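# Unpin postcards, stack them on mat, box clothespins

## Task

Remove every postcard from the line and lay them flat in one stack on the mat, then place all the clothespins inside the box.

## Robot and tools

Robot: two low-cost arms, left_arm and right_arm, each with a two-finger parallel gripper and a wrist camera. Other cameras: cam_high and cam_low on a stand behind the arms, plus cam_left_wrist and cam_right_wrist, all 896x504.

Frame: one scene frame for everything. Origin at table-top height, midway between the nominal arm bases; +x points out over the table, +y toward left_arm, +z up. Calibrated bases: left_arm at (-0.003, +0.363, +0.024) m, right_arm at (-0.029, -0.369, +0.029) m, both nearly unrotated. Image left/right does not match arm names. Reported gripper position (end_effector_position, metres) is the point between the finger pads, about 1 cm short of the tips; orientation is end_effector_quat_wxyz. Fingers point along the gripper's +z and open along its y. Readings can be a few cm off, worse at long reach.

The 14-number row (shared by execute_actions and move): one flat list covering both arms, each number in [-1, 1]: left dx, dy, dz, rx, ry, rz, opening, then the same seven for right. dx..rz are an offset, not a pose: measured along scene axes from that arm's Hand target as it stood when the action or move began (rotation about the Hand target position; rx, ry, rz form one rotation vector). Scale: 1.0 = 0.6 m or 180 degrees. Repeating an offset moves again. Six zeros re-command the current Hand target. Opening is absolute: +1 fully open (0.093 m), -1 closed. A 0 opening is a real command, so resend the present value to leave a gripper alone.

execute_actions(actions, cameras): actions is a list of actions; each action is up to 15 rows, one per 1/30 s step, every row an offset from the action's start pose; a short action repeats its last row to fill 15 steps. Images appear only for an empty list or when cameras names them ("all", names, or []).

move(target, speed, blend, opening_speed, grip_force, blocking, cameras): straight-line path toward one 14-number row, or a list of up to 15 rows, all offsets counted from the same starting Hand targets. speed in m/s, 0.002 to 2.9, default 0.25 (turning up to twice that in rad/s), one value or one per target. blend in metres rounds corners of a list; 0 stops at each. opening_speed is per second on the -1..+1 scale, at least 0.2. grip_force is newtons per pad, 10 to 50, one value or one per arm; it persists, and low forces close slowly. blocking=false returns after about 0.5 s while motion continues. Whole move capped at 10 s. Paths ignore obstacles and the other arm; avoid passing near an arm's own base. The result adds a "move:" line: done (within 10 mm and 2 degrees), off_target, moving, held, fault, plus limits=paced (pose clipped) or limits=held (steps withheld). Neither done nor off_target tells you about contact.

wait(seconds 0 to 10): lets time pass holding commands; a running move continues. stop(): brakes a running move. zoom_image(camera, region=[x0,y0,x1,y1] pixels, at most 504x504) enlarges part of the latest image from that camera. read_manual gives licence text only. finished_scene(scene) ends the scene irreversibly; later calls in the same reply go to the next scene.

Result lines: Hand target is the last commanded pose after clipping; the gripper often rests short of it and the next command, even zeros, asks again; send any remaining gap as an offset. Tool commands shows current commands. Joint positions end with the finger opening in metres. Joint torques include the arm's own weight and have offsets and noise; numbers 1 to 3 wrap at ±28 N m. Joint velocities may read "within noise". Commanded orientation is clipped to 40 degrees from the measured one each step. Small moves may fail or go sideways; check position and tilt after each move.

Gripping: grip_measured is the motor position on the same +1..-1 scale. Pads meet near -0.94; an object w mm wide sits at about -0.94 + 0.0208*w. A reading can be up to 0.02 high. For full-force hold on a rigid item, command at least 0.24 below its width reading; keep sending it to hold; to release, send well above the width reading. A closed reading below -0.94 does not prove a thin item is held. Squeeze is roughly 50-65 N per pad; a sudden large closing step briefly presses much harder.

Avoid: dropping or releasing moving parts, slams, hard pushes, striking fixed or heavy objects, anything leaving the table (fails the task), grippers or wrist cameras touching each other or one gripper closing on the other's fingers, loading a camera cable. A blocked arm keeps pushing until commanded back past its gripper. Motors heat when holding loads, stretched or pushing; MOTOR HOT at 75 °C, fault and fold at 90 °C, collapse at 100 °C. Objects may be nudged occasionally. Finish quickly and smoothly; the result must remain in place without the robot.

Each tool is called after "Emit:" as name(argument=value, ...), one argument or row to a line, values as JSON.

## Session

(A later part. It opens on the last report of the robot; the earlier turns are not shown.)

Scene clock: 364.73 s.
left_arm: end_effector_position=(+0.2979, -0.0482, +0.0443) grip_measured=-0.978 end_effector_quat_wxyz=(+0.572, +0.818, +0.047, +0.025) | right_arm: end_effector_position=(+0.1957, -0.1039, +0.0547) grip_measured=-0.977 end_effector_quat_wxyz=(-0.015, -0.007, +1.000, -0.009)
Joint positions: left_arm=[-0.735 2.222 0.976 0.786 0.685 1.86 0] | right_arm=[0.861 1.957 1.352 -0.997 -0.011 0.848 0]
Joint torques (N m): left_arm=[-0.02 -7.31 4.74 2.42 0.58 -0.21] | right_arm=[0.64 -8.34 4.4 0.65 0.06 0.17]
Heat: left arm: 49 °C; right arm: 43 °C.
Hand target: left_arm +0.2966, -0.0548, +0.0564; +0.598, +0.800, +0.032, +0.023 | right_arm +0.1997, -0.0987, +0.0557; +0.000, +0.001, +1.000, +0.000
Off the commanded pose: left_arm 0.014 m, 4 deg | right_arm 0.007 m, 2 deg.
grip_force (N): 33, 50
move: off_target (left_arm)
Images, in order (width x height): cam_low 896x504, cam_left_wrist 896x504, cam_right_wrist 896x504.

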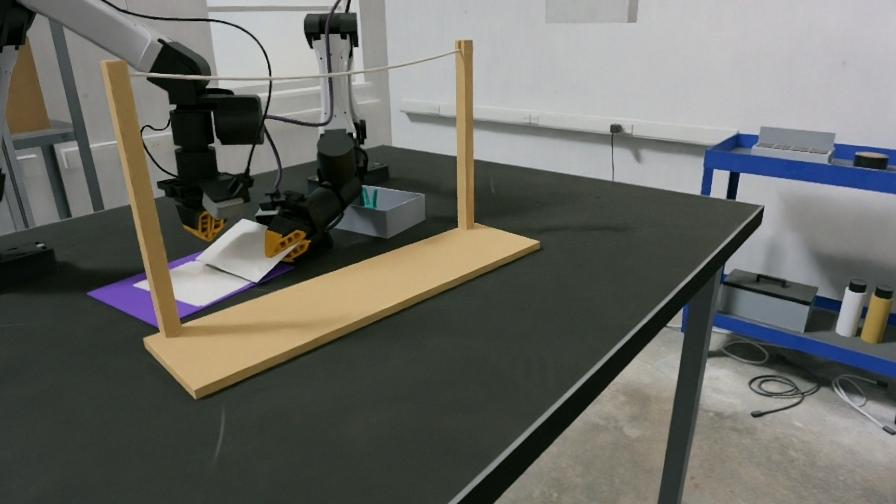

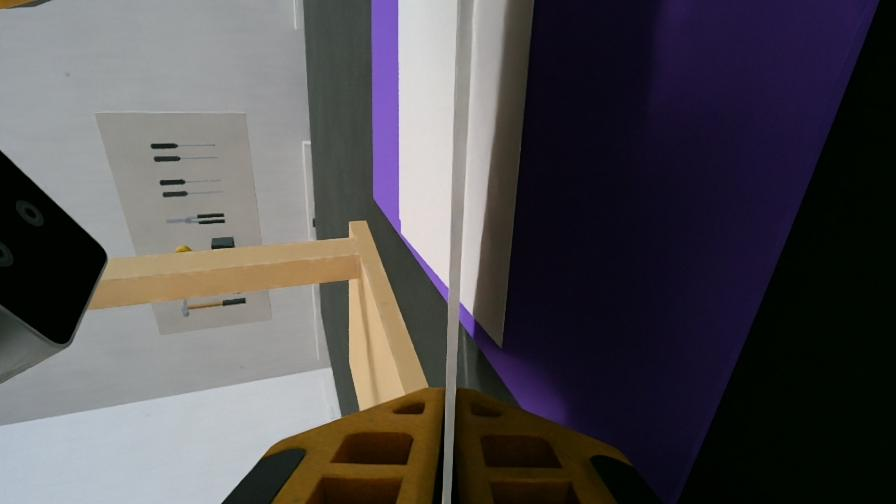

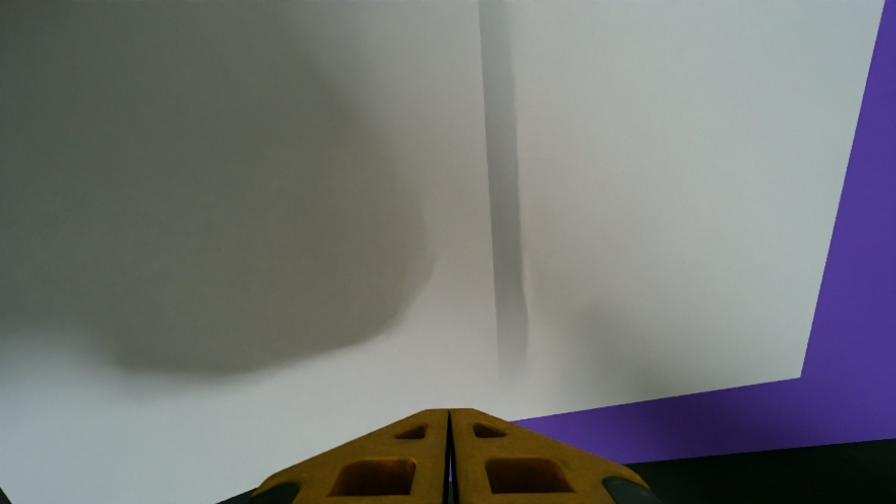

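Emit:
move(
  target=[
    [0,0,0,0,0,0,-1,0.03,0.005,0,0,0,0,-1],
    [0,0,0,0,0,0,-1,0.03,0.005,-0.095,0,0,0,-1],
  ],
  speed=0.06,
  blend=[0.005,0],
  cameras=["cam_low","cam_left_wrist","cam_right_wrist"],
)

Scene clock: 366.77 s.
left_arm: end_effector_position=(+0.2982, -0.0474, +0.0421) grip_measured=-0.978 end_effector_quat_wxyz=(+0.571, +0.819, +0.049, +0.024) | right_arm: end_effector_position=(+0.2113, -0.1002, +0.0159) grip_measured=-0.977 end_effector_quat_wxyz=(-0.014, +0.006, +1.000, -0.008)
Joint positions: left_arm=[-0.734 2.227 0.976 0.786 0.685 1.86 0] | right_arm=[0.835 2.062 1.338 -0.878 -0.011 0.848 0]
Joint torques (N m): left_arm=[-0.1 -7.69 4.71 2.42 0.58 -0.22] | right_arm=[-0.1 -6.01 2 1.2 0.08 -0.11]
Heat: left arm: 49 °C; right arm: 43 °C.
Hand target: left_arm +0.2966, -0.0548, +0.0564; +0.598, +0.800, +0.032, +0.023 | right_arm +0.2177, -0.0957, -0.0013; +0.000, +0.001, +1.000, +0.000
Off the commanded pose: left_arm 0.016 m, 4 deg | right_arm 0.019 m, 2 deg.
grip_force (N): 33, 50
move: off_target (left_arm, right_arm)
Images, in order (width x height): cam_low 896x504, cam_left_wrist 896x504, cam_right_wrist 896x504.

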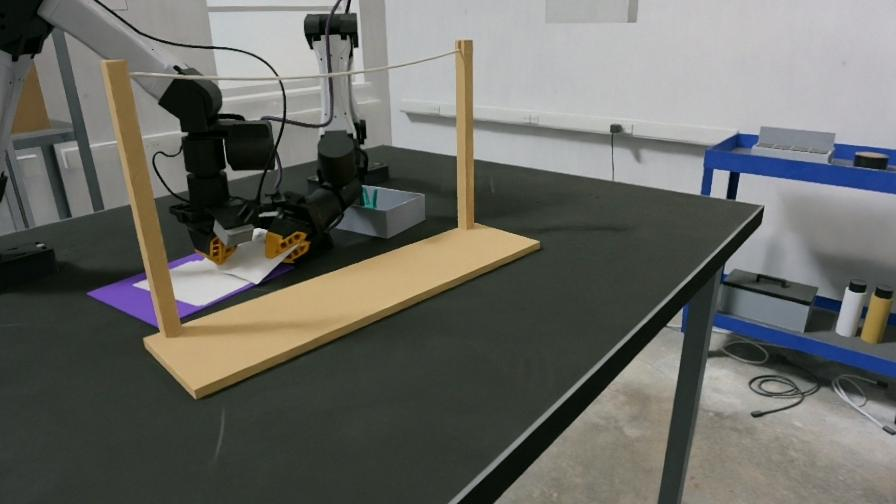

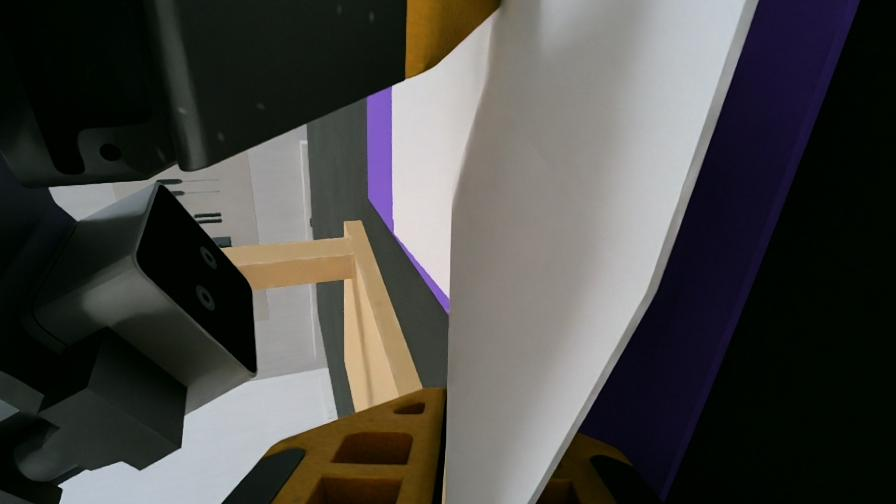

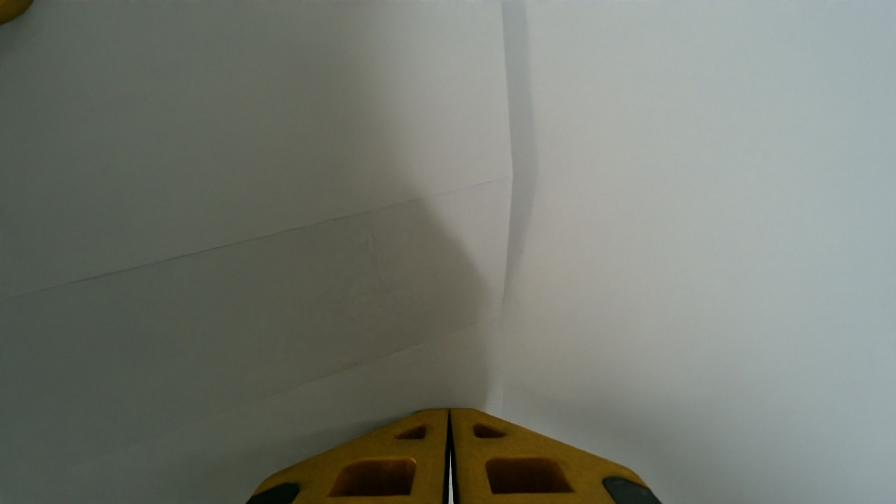

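Emit:
move(
  target=[0,0,0,0,0,0,-0.55,0,0,0,0,0,0,-1],
  opening_speed=0.4,
  cameras=["cam_left_wrist"],
)

Scene clock: 368.53 s.
left_arm: end_effector_position=(+0.2979, -0.0480, +0.0434) grip_measured=-0.552 end_effector_quat_wxyz=(+0.573, +0.818, +0.046, +0.024) | right_arm: end_effector_position=(+0.2119, -0.0995, +0.0141) grip_measured=-0.977 end_effector_quat_wxyz=(-0.012, +0.006, +1.000, -0.005)
Joint positions: left_arm=[-0.734 2.227 0.976 0.792 0.69 1.86 0.019] | right_arm=[0.835 2.062 1.33 -0.862 -0.011 0.848 0]
Joint torques (N m): left_arm=[-0.1 -7.69 4.75 2.37 0.53 -0.22] | right_arm=[-0.16 -5.94 2.69 1.09 0.09 -0.12]
Heat: left arm: 49 °C; right arm: 42 °C.
Hand target: left_arm +0.2966, -0.0548, +0.0564; +0.598, +0.800, +0.032, +0.023 | right_arm +0.2177, -0.0957, -0.0013; +0.000, +0.001, +1.000, +0.000
Off the commanded pose: left_arm 0.015 m, 4 deg | right_arm 0.017 m, 2 deg.
grip_force (N): 33, 50
move: off_target (left_arm, right_arm)
Images, in order (width x height): cam_left_wrist 896x504.

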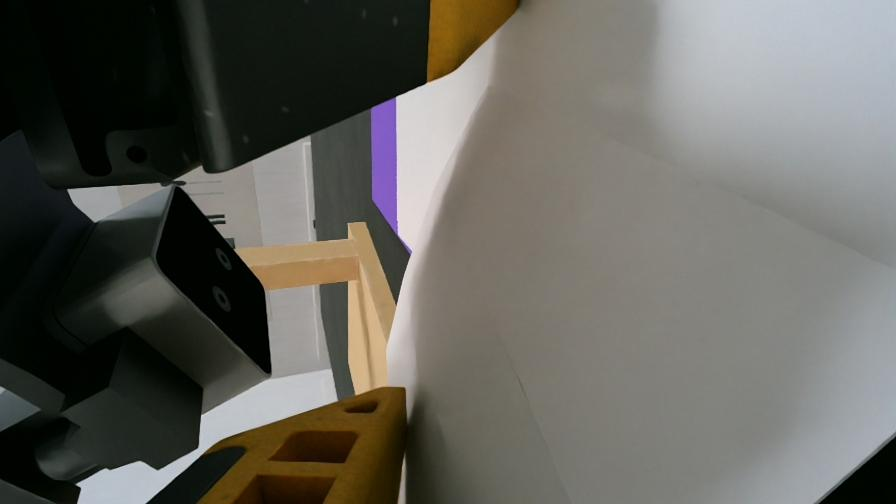

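Emit:
move(
  target=[0,0,-0.015,0,0,0,-0.4,0,0,0,0,0,0,-1],
  opening_speed=0.4,
  speed=0.03,
  cameras=["cam_left_wrist"],
)

Emit:
move(
  target=[0,0.05,0,0,0,0,-0.4,0,0,0,0,0,0,-1],
  speed=0.08,
  cameras=["cam_left_wrist","cam_low"],
)

Scene clock: 369.77 s.
left_arm: end_effector_position=(+0.2974, -0.0498, +0.0475) grip_measured=-0.402 end_effector_quat_wxyz=(+0.589, +0.807, +0.031, +0.026) | right_arm: end_effector_position=(+0.2119, -0.0995, +0.0134) grip_measured=-0.977 end_effector_quat_wxyz=(-0.011, +0.006, +1.000, -0.005)
Joint positions: left_arm=[-0.729 2.243 0.976 0.851 0.72 1.86 0.026] | right_arm=[0.835 2.062 1.327 -0.858 -0.011 0.848 0]
Joint torques (N m): left_arm=[-0.54 -6.53 4.72 2.14 0.17 -0.23] | right_arm=[-0.1 -5.97 2.8 1.05 0.08 -0.11]
Heat: left arm: 48 °C; right arm: 42 °C.
Hand target: left_arm +0.2966, -0.0548, +0.0474; +0.598, +0.800, +0.032, +0.023 | right_arm +0.2177, -0.0957, -0.0013; +0.000, +0.001, +1.000, +0.000
Off the commanded pose: left_arm 0.005 m, 1 deg | right_arm 0.016 m, 1 deg.
grip_force (N): 33, 50
move: off_target (right_arm)
Images, in order (width x height): cam_left_wrist 896x504.

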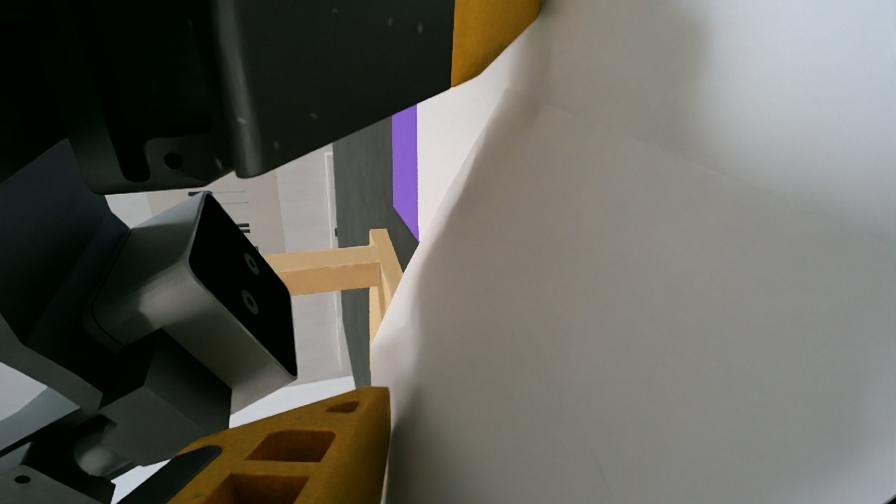

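Scene clock: 370.83 s.
left_arm: end_effector_position=(+0.2935, -0.0353, +0.0457) grip_measured=-0.402 end_effector_quat_wxyz=(+0.600, +0.799, +0.023, +0.026) | right_arm: end_effector_position=(+0.2122, -0.0975, +0.0129) grip_measured=-0.977 end_effector_quat_wxyz=(-0.009, +0.004, +1.000, -0.002)
Joint positions: left_arm=[-0.702 2.243 0.918 0.929 0.762 1.866 0.026] | right_arm=[0.838 2.063 1.327 -0.85 -0.011 0.848 0]
Joint torques (N m): left_arm=[1.14 -9.55 2.22 1.64 0.34 0.03] | right_arm=[-0.12 -6.13 2.84 0.98 0.08 -0.12]
Heat: left arm: 48 °C; right arm: 42 °C.
Hand target: left_arm +0.2966, -0.0248, +0.0474; +0.598, +0.800, +0.032, +0.023 | right_arm +0.2177, -0.0957, -0.0013; +0.000, +0.001, +1.000, +0.000
Off the commanded pose: left_arm 0.011 m, 1 deg | right_arm 0.015 m, 1 deg.
grip_force (N): 33, 50
move: off_target (left_arm, right_arm)
Images, in order (width x height): cam_low 896x504, cam_left_wrist 896x504.

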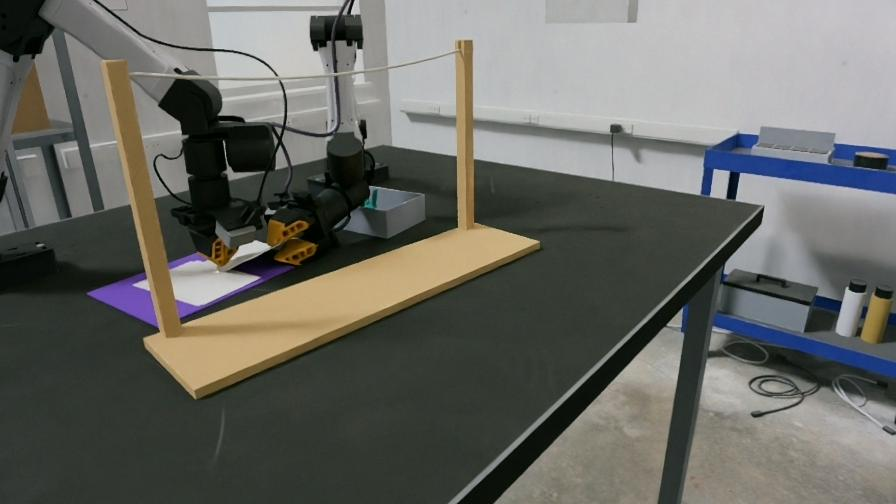

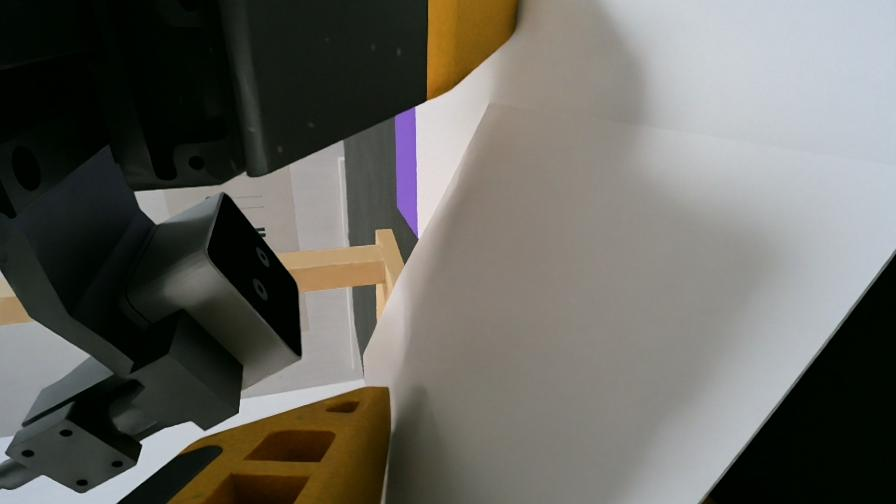

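Emit:
move(
  target=[0,0.085,0,0,0,0,-0.4,0,0,0,0,0,0,-1],
  speed=0.06,
  cameras=["cam_left_wrist","cam_low","cam_high"],
)

Scene clock: 372.47 s.
left_arm: end_effector_position=(+0.2966, +0.0180, +0.0446) grip_measured=-0.402 end_effector_quat_wxyz=(+0.600, +0.799, +0.026, +0.029) | right_arm: end_effector_position=(+0.2118, -0.0963, +0.0118) grip_measured=-0.977 end_effector_quat_wxyz=(-0.009, +0.002, +1.000, -0.002)
Joint positions: left_arm=[-0.577 2.184 0.788 0.952 0.869 1.934 0.026] | right_arm=[0.841 2.066 1.327 -0.846 -0.011 0.846 0]
Joint torques (N m): left_arm=[0.77 -9.32 2.02 1.4 0.39 0.11] | right_arm=[-0.09 -6.41 2.85 0.94 0.07 -0.1]
Heat: left arm: 48 °C; right arm: 42 °C.
Hand target: left_arm +0.2966, +0.0262, +0.0474; +0.598, +0.800, +0.032, +0.023 | right_arm +0.2177, -0.0957, -0.0013; +0.000, +0.001, +1.000, +0.000
Off the commanded pose: left_arm 0.009 m, 1 deg | right_arm 0.014 m, 1 deg.
grip_force (N): 33, 50
move: off_target (right_arm)
Images, in order (width x height): cam_high 896x504, cam_low 896x504, cam_left_wrist 896x504.

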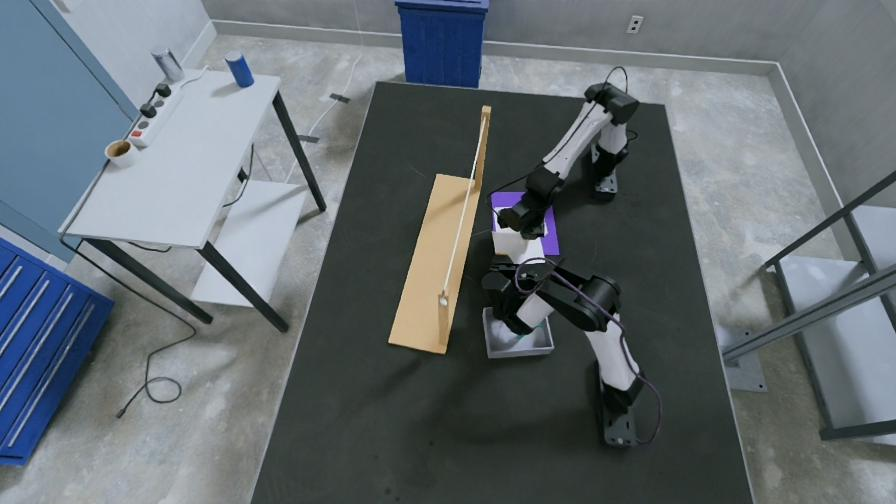

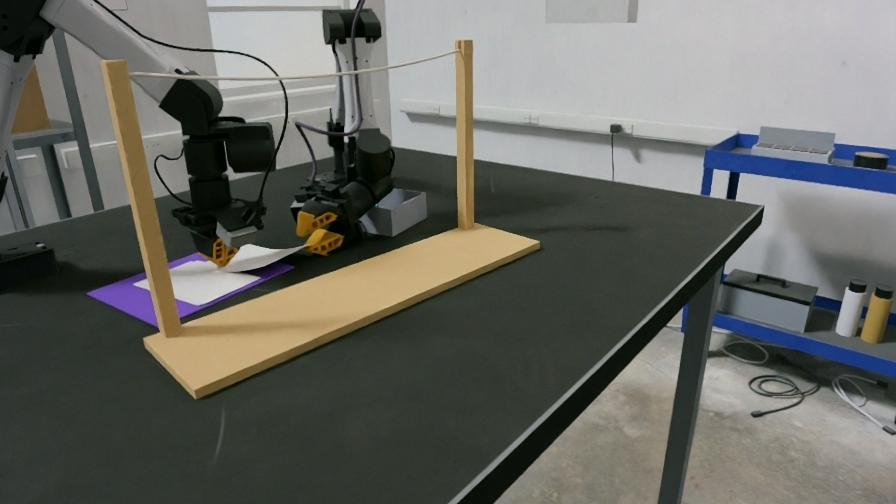

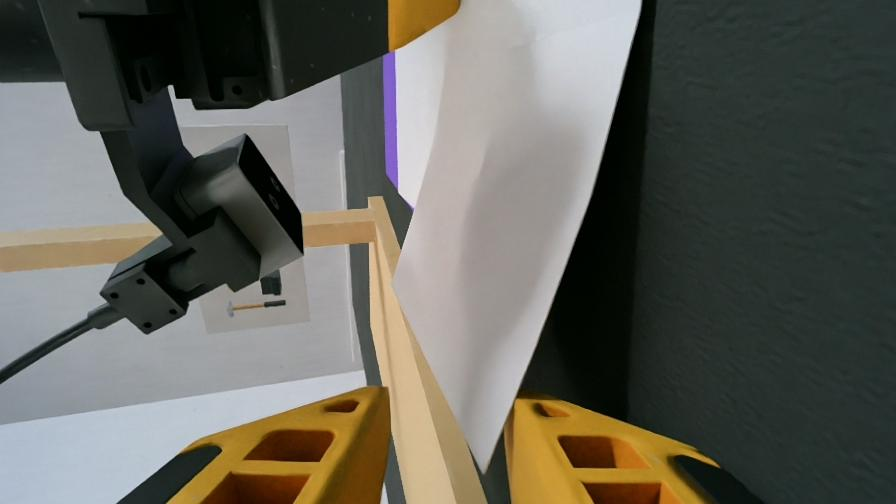

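Emit:
move(
  target=[0,0.05,0,0,0,0,-0.4,0,0,0,0,0,0,-1],
  speed=0.06,
  cameras=["cam_left_wrist","cam_low","cam_right_wrist"],
)

Scene clock: 373.80 s.
left_arm: end_effector_position=(+0.3027, +0.0508, +0.0444) grip_measured=-0.402 end_effector_quat_wxyz=(+0.600, +0.798, +0.031, +0.043) | right_arm: end_effector_position=(+0.2118, -0.0963, +0.0118) grip_measured=-0.977 end_effector_quat_wxyz=(-0.009, +0.002, +1.000, -0.002)
Joint positions: left_arm=[-0.491 2.151 0.725 0.952 0.92 1.992 0.026] | right_arm=[0.841 2.066 1.327 -0.846 -0.011 0.846 0]
Joint torques (N m): left_arm=[0.18 -9.31 2.22 1.14 0.62 0.11] | right_arm=[-0.16 -6.41 2.86 0.95 0.07 -0.09]
Heat: left arm: 48 °C; right arm: 42 °C.
Hand target: left_arm +0.2966, +0.0562, +0.0474; +0.598, +0.800, +0.032, +0.023 | right_arm +0.2177, -0.0957, -0.0013; +0.000, +0.001, +1.000, +0.000
Off the commanded pose: left_arm 0.009 m, 2 deg | right_arm 0.014 m, 1 deg.
grip_force (N): 33, 50
move: off_target (right_arm)
Images, in order (width x height): cam_low 896x504, cam_left_wrist 896x504, cam_right_wrist 896x504.

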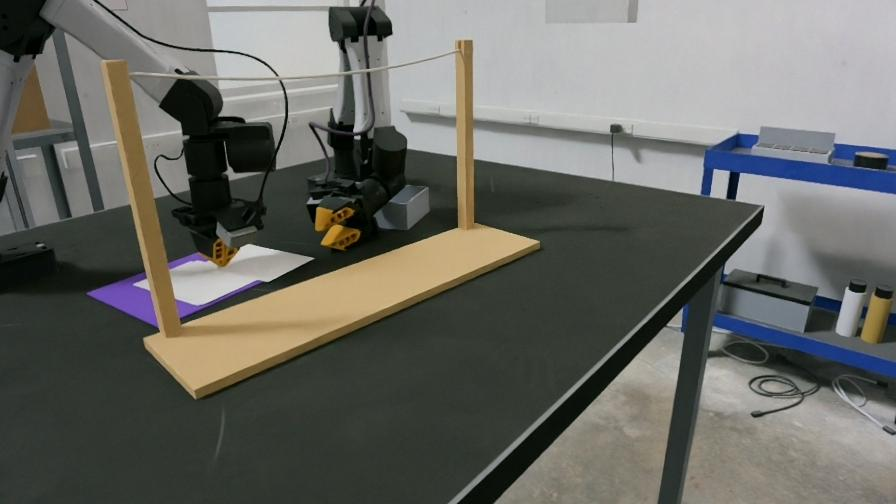

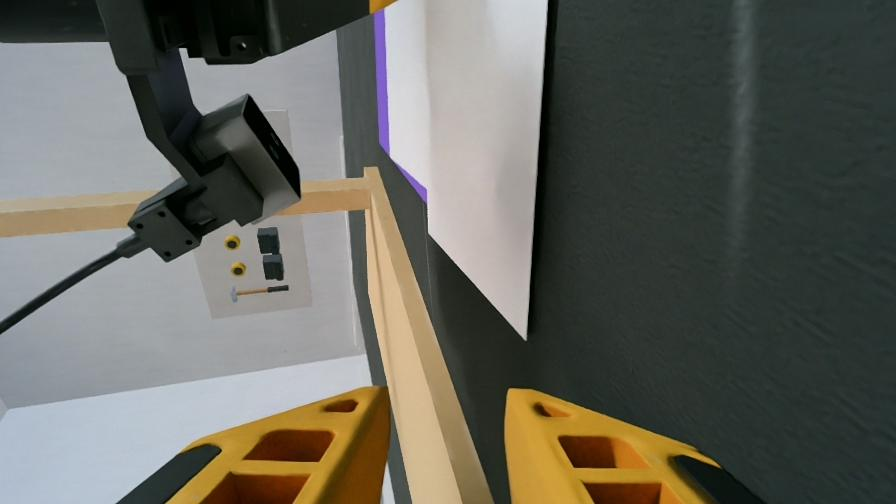

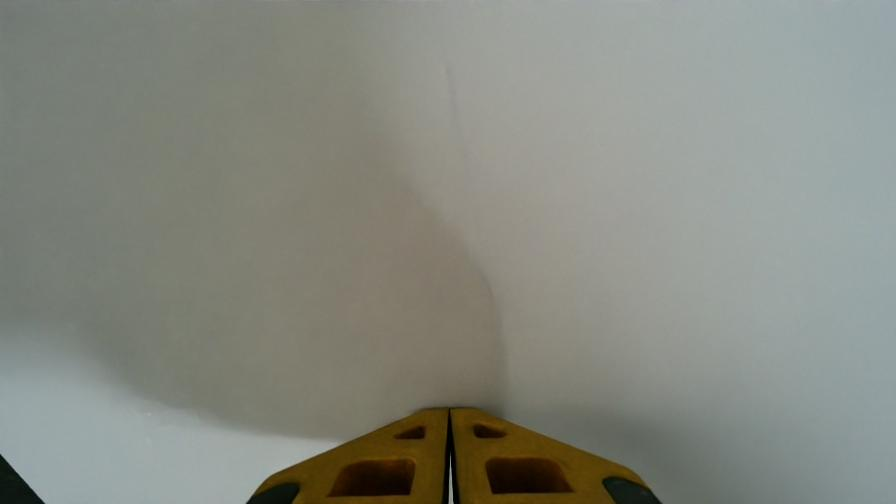

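Emit:
move(
  target=[
    [0,0,0.15,0,0,0,-0.4,0,0,0,0,0,0,-1],
    [-0.1,0.1,0.4,0,0,0,-0.4,0,-0.05,0.3,0,0,0,-1],
  ],
  speed=0.2,
  cameras=["cam_high","cam_low","cam_right_wrist"],
)

Scene clock: 377.43 s.
left_arm: end_effector_position=(+0.2406, +0.1187, +0.2690) grip_measured=-0.402 end_effector_quat_wxyz=(+0.587, +0.807, +0.053, +0.031) | right_arm: end_effector_position=(+0.2131, -0.1278, +0.1599) grip_measured=-0.977 end_effector_quat_wxyz=(-0.022, +0.006, +1.000, -0.015)
Joint positions: left_arm=[-0.37 1.216 0.887 -0.281 1.003 2.09 0.026] | right_arm=[0.776 1.887 1.68 -1.416 -0.011 0.791 0]
Joint torques (N m): left_arm=[0.17 -2.73 10.59 1.13 0.83 0.18] | right_arm=[-0.2 -9.81 8.25 0.18 0.07 -0.14]
Heat: left arm: 48 °C; right arm: 42 °C.
Hand target: left_arm +0.2366, +0.1162, +0.2874; +0.598, +0.800, +0.032, +0.023 | right_arm +0.2177, -0.1257, +0.1787; +0.000, +0.001, +1.000, +0.000
Off the commanded pose: left_arm 0.019 m, 3 deg | right_arm 0.019 m, 3 deg.
grip_force (N): 33, 50
move: off_target (left_arm, right_arm)
Images, in order (width x height): cam_high 896x504, cam_low 896x504, cam_right_wrist 896x504.

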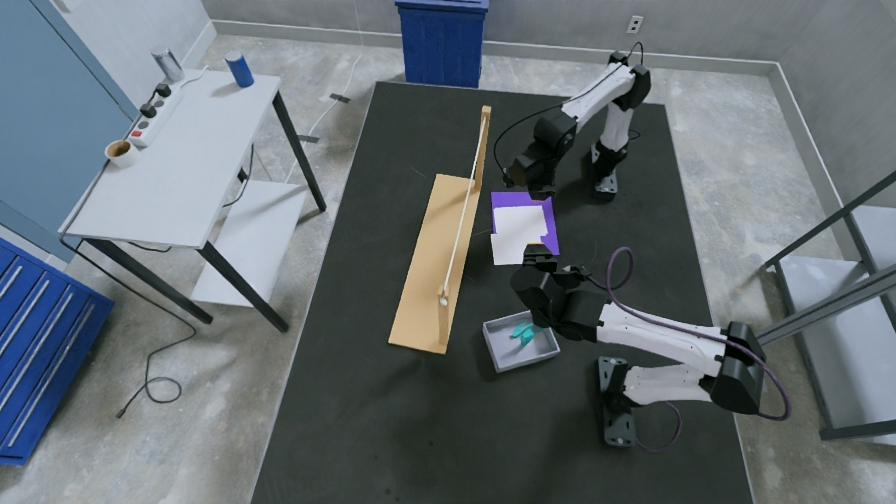

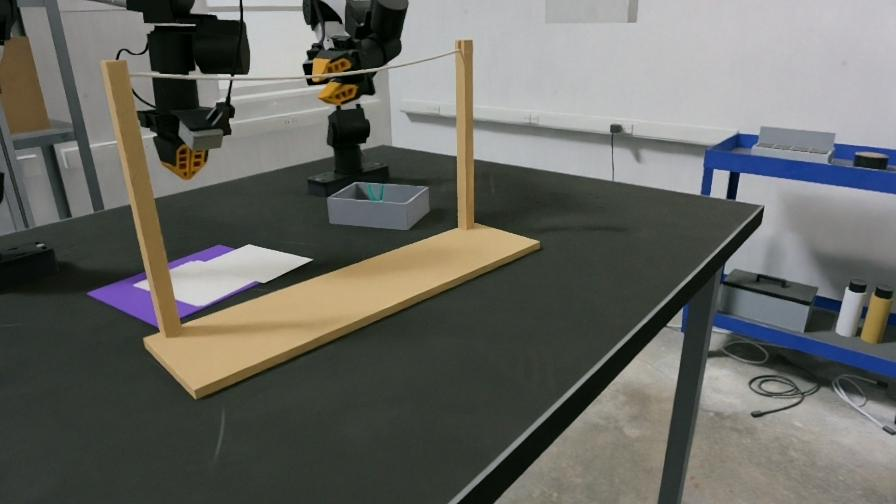

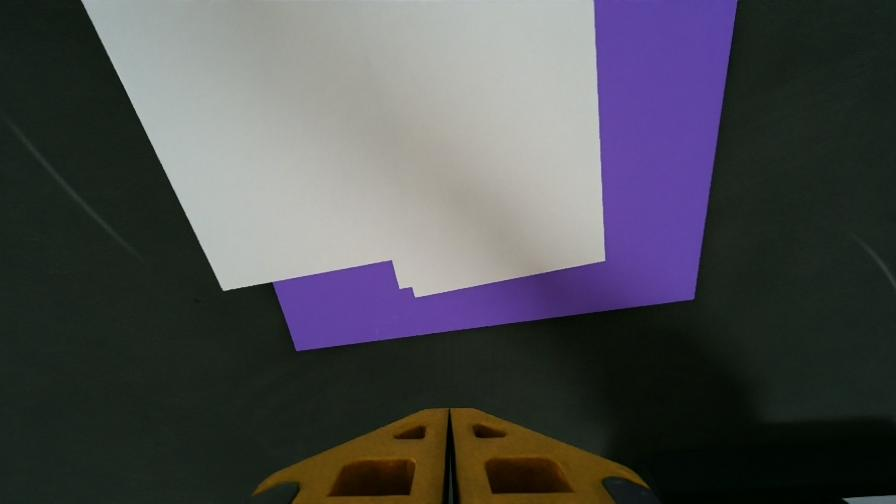

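Emit:
move(
  target=[0,0.1,0,0,0,0,-0.4,-0.0,-0.1,0.16,0,0,0,-1],
  speed=0.25,
  cameras=["cam_right_wrist"],
)

Scene clock: 379.00 s.
left_arm: end_effector_position=(+0.2492, +0.1768, +0.2837) grip_measured=-0.402 end_effector_quat_wxyz=(+0.625, +0.773, +0.091, +0.058) | right_arm: end_effector_position=(+0.2185, -0.1839, +0.2656) grip_measured=-0.977 end_effector_quat_wxyz=(+0.068, +0.012, +0.996, +0.057)
Joint positions: left_arm=[-0.123 1.124 0.823 -0.292 1.182 2.103 0.026] | right_arm=[0.635 1.622 1.779 -1.551 -0.009 0.662 0]
Joint torques (N m): left_arm=[0.27 -3.93 5.53 1.26 0.9 0.17] | right_arm=[0.14 -5.75 7.17 0.63 0.05 -0.14]
Heat: left arm: 47 °C; right arm: 42 °C.
Hand target: left_arm +0.2366, +0.1762, +0.2874; +0.598, +0.800, +0.032, +0.023 | right_arm +0.2177, -0.1857, +0.2747; +0.000, +0.001, +1.000, +0.000
Off the commanded pose: left_arm 0.013 m, 9 deg | right_arm 0.009 m, 10 deg.
joint sent to its limit (left arm) — joint 6 (wrist roll), upper limit. The joint targets are off in position and orientation.
joint sent to its limit (right arm) — joint 4 (wrist pitch), lower limit. The joint targets are off in position and orientation.
grip_force (N): 33, 50
move: off_target (left_arm, right_arm)
Images, in order (width x height): cam_right_wrist 896x504.

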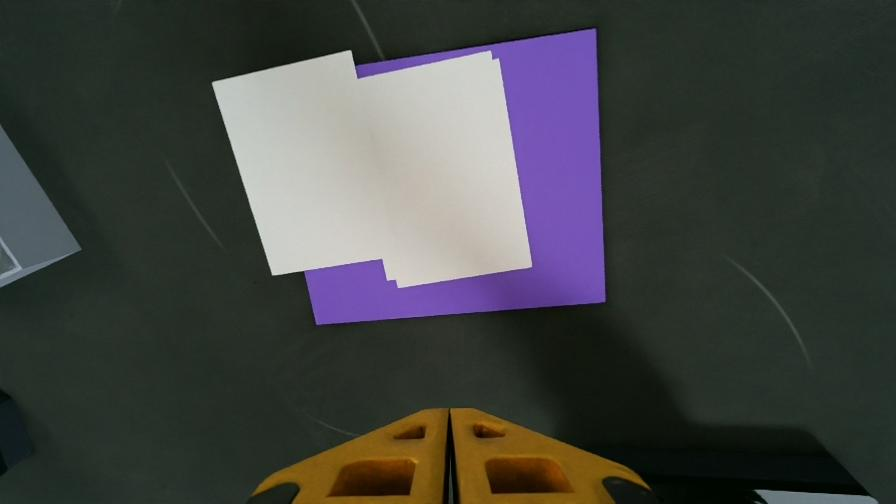

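Emit:
move(
  target=[
    [0,0,0,0,0,0,-0.4,0.05,0.273,-0.2,0,0,0,-1],
    [0,0,0,0,0,0,-0.4,0.05,0.273,-0.37,0,0,0,-1],
  ],
  speed=0.2,
  blend=[0.03,0],
  cameras=["cam_right_wrist"],
)

Scene clock: 382.50 s.
left_arm: end_effector_position=(+0.2490, +0.1767, +0.2839) grip_measured=-0.402 end_effector_quat_wxyz=(+0.625, +0.773, +0.091, +0.057) | right_arm: end_effector_position=(+0.2414, -0.0252, +0.0501) grip_measured=-0.977 end_effector_quat_wxyz=(-0.014, -0.012, +1.000, -0.010)
Joint positions: left_arm=[-0.123 1.124 0.823 -0.292 1.184 2.103 0.026] | right_arm=[0.899 2.307 1.884 -1.182 -0.009 0.877 0]
Joint torques (N m): left_arm=[0.24 -3.93 5.41 1.25 0.89 0.17] | right_arm=[0.35 -11.28 4.51 0.64 0.05 0.18]
Heat: left arm: 46 °C; right arm: 42 °C.
Hand target: left_arm +0.2366, +0.1762, +0.2874; +0.598, +0.800, +0.032, +0.023 | right_arm +0.2477, -0.0219, +0.0527; +0.000, +0.001, +1.000, +0.000
Off the commanded pose: left_arm 0.013 m, 9 deg | right_arm 0.008 m, 2 deg.
joint sent to its limit (left arm) — joint 6 (wrist roll), upper limit. The joint targets are off in position and orientation.
grip_force (N): 33, 50
move: off_target (left_arm)
Images, in order (width x height): cam_right_wrist 896x504.

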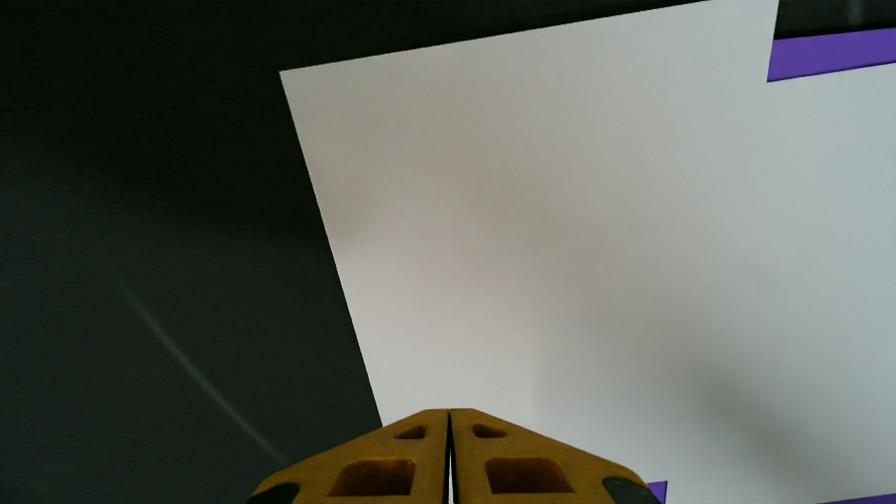

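Emit:
wait(
  seconds=0.1,
  cameras=["cam_high"],
)

Emit:
zoom_image(
  camera="cam_high",
  region=[470, 170, 580, 280],
)

Scene clock: 383.10 s.
left_arm: end_effector_position=(+0.2490, +0.1767, +0.2839) grip_measured=-0.402 end_effector_quat_wxyz=(+0.625, +0.773, +0.091, +0.057) | right_arm: end_effector_position=(+0.2414, -0.0252, +0.0501) grip_measured=-0.977 end_effector_quat_wxyz=(-0.014, -0.012, +1.000, -0.010)
Joint positions: left_arm=[-0.123 1.124 0.823 -0.292 1.184 2.103 0.026] | right_arm=[0.899 2.307 1.884 -1.182 -0.009 0.877 0]
Joint torques (N m): left_arm=[0.23 -3.92 5.49 1.26 0.89 0.18] | right_arm=[0.32 -11.26 4.59 0.64 0.05 0.17]
Heat: left arm: 46 °C; right arm: 43 °C.
Hand target: left_arm +0.2366, +0.1762, +0.2874; +0.598, +0.800, +0.032, +0.023 | right_arm +0.2477, -0.0219, +0.0527; +0.000, +0.001, +1.000, +0.000
Tool commands: left_gripper/opening=-0.4 right_gripper/opening=-1.0
Off the commanded pose: left_arm 0.013 m, 9 deg | right_arm 0.008 m, 2 deg.
grip_force (N): 33, 50
wait: 0.10 s; at rest from the start
Images, in order (width x height): cam_high 896x504.

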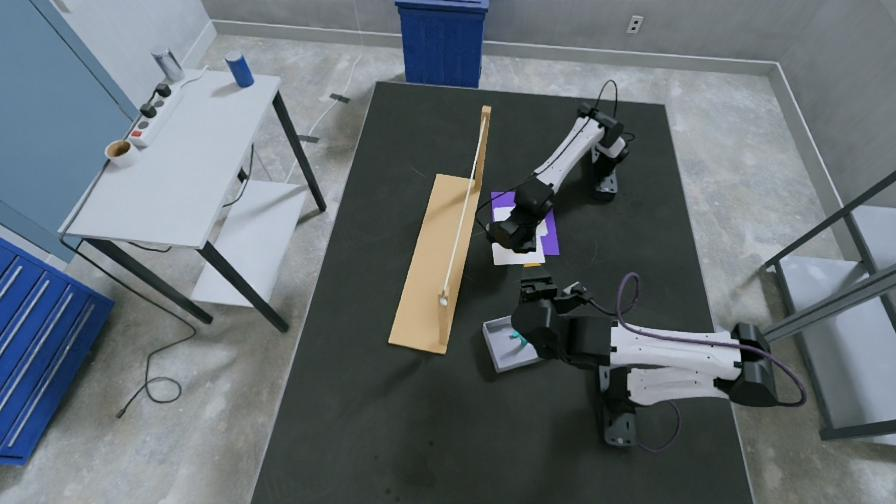

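Scaled by 4.582 from the camera's 896x504 image, which has a finer 1280x720 frame.

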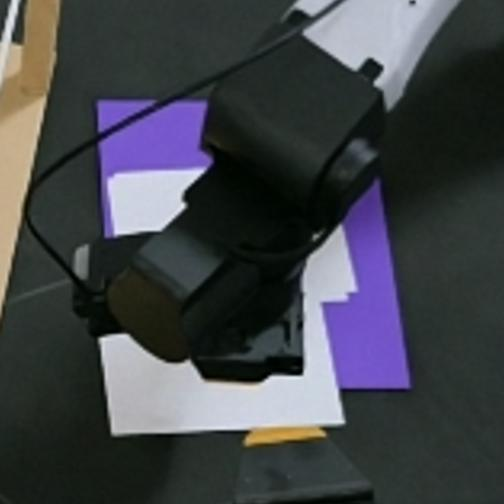

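Emit:
move(
  target=[
    [0,0,0,0,0,0,-0.4,0,0,-0.09,0,0,0,-1],
    [0,0,0,0,0,0,-0.4,0,-0.17,-0.09,0,0,-0.017,-1],
  ],
  speed=0.07,
  cameras=["cam_right_wrist","cam_low"],
)

Scene clock: 386.60 s.
left_arm: end_effector_position=(+0.2490, +0.1767, +0.2839) grip_measured=-0.402 end_effector_quat_wxyz=(+0.625, +0.773, +0.091, +0.057) | right_arm: end_effector_position=(+0.2542, -0.1003, +0.0113) grip_measured=-0.977 end_effector_quat_wxyz=(+0.015, +0.027, +0.999, +0.037)
Joint positions: left_arm=[-0.123 1.124 0.823 -0.292 1.184 2.103 0.026] | right_arm=[0.744 2.086 1.353 -0.764 -0.031 0.802 0]
Joint torques (N m): left_arm=[0.24 -3.9 5.44 1.25 0.89 0.18] | right_arm=[-0.94 -7.75 1.87 0.39 0.25 -0.13]
Heat: left arm: 46 °C; right arm: 43 °C.
Hand target: left_arm +0.2366, +0.1762, +0.2874; +0.598, +0.800, +0.032, +0.023 | right_arm +0.2477, -0.1239, -0.0013; +0.000, +0.027, +1.000, +0.000
Off the commanded pose: left_arm 0.013 m, 9 deg | right_arm 0.028 m, 5 deg.
joint sent to its limit (left arm) — joint 6 (wrist roll), upper limit. The joint targets are off in position and orientation.
grip_force (N): 33, 50
move: off_target (left_arm, right_arm)
Images, in order (width x height): cam_low 896x504, cam_right_wrist 896x504.

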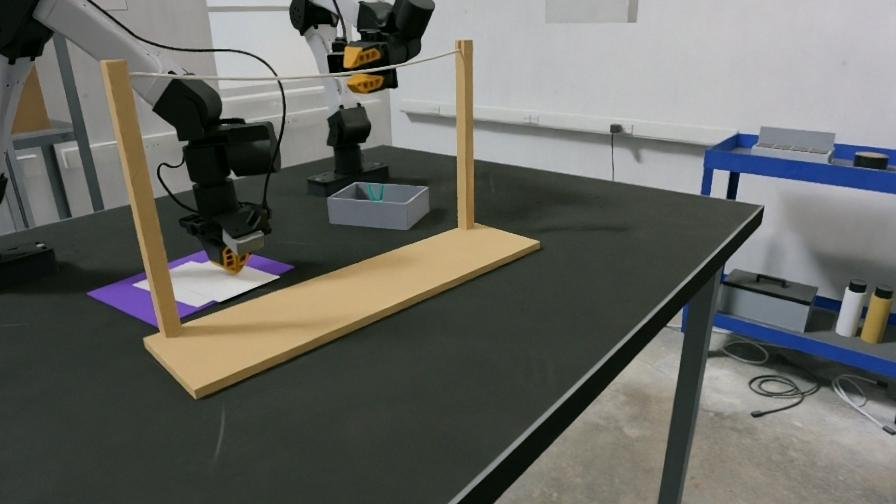

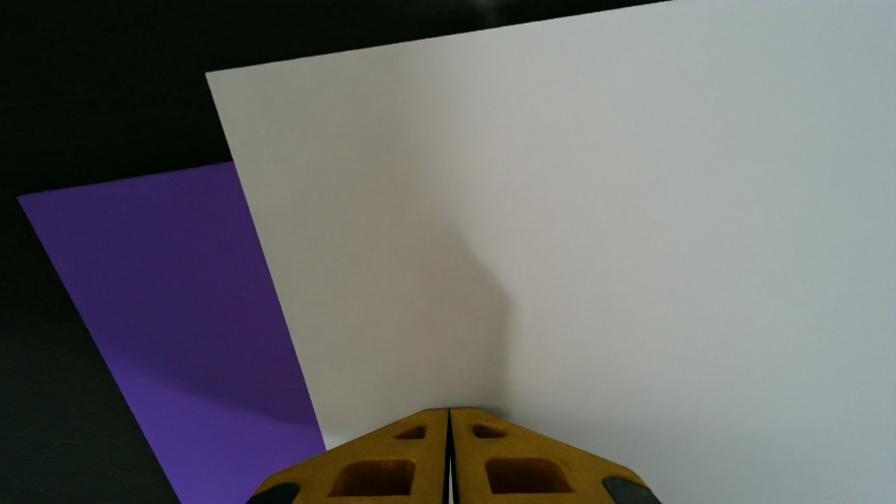

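Emit:
move(
  target=[0,0,0,0,0,0,-0.4,-0.033,-0.045,0,0,0,0,-1],
  speed=0.07,
)

Scene clock: 387.90 s.
left_arm: end_effector_position=(+0.2490, +0.1767, +0.2839) grip_measured=-0.402 end_effector_quat_wxyz=(+0.625, +0.773, +0.091, +0.057) | right_arm: end_effector_position=(+0.2390, -0.1257, +0.0117) grip_measured=-0.977 end_effector_quat_wxyz=(+0.022, +0.028, +0.999, +0.041)
Joint positions: left_arm=[-0.123 1.124 0.823 -0.292 1.184 2.103 0.026] | right_arm=[0.721 1.98 1.19 -0.692 -0.031 0.78 0]
Joint torques (N m): left_arm=[0.21 -3.93 5.44 1.25 0.89 0.18] | right_arm=[-0.73 -6.91 1.65 0.29 0.25 -0.14]
Heat: left arm: 45 °C; right arm: 43 °C.
Hand target: left_arm +0.2366, +0.1762, +0.2874; +0.598, +0.800, +0.032, +0.023 | right_arm +0.2279, -0.1509, -0.0013; +0.000, +0.027, +1.000, +0.000
Off the commanded pose: left_arm 0.013 m, 9 deg | right_arm 0.030 m, 5 deg.
joint sent to its limit (left arm) — joint 6 (wrist roll), upper limit. The joint targets are off in position and orientation.
grip_force (N): 33, 50
move: off_target (left_arm, right_arm)

Emit:
move(
  target=[
    [0,0,0,0,0,0,-0.4,0.012,0.03,0.05,0,0,0,-1],
    [0,0,0,0,0,0,-0.4,-0.017,-0.058,0.46,0,0,0.017,-1],
  ],
  speed=0.15,
  cameras=["cam_right_wrist"],
)

Scene clock: 391.53 s.
left_arm: end_effector_position=(+0.2490, +0.1767, +0.2839) grip_measured=-0.402 end_effector_quat_wxyz=(+0.625, +0.773, +0.091, +0.057) | right_arm: end_effector_position=(+0.2173, -0.1819, +0.2613) grip_measured=-0.977 end_effector_quat_wxyz=(+0.057, +0.012, +0.997, +0.058)
Joint positions: left_arm=[-0.123 1.124 0.823 -0.292 1.184 2.103 0.026] | right_arm=[0.635 1.631 1.773 -1.551 -0.023 0.664 0]
Joint torques (N m): left_arm=[0.24 -3.89 5.45 1.26 0.89 0.17] | right_arm=[-0.29 -6.65 7.62 0.59 0.16 -0.12]
Heat: left arm: 45 °C; right arm: 43 °C.
Hand target: left_arm +0.2366, +0.1762, +0.2874; +0.598, +0.800, +0.032, +0.023 | right_arm +0.2177, -0.1857, +0.2747; +0.000, +0.001, +1.000, +0.000
Off the commanded pose: left_arm 0.013 m, 9 deg | right_arm 0.014 m, 9 deg.
joint sent to its limit (left arm) — joint 6 (wrist roll), upper limit. The joint targets are off in position and orientation.
joint sent to its limit (right arm) — joint 4 (wrist pitch), lower limit. The joint targets are off in position and orientation.
grip_force (N): 33, 50
move: off_target (left_arm, right_arm)
Images, in order (width x height): cam_right_wrist 896x504.

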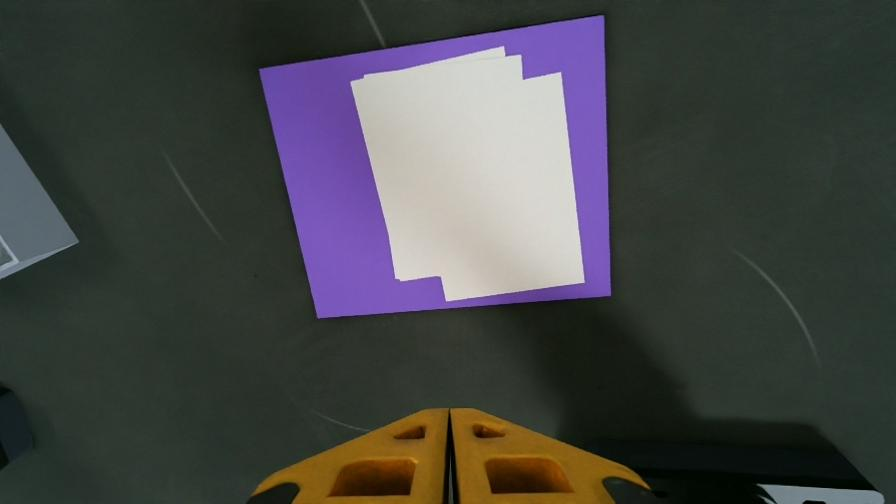

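Emit:
zoom_image(
  camera="cam_right_wrist",
  region=[330, 30, 620, 320],
)

Scaled by 1.738 from the camera's 896x504 image, which has a finer 1280x720 frame.

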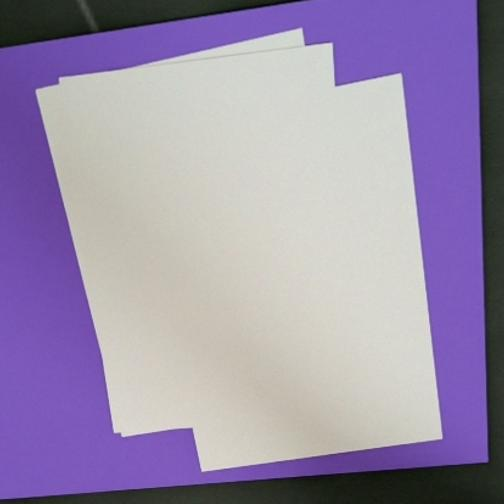

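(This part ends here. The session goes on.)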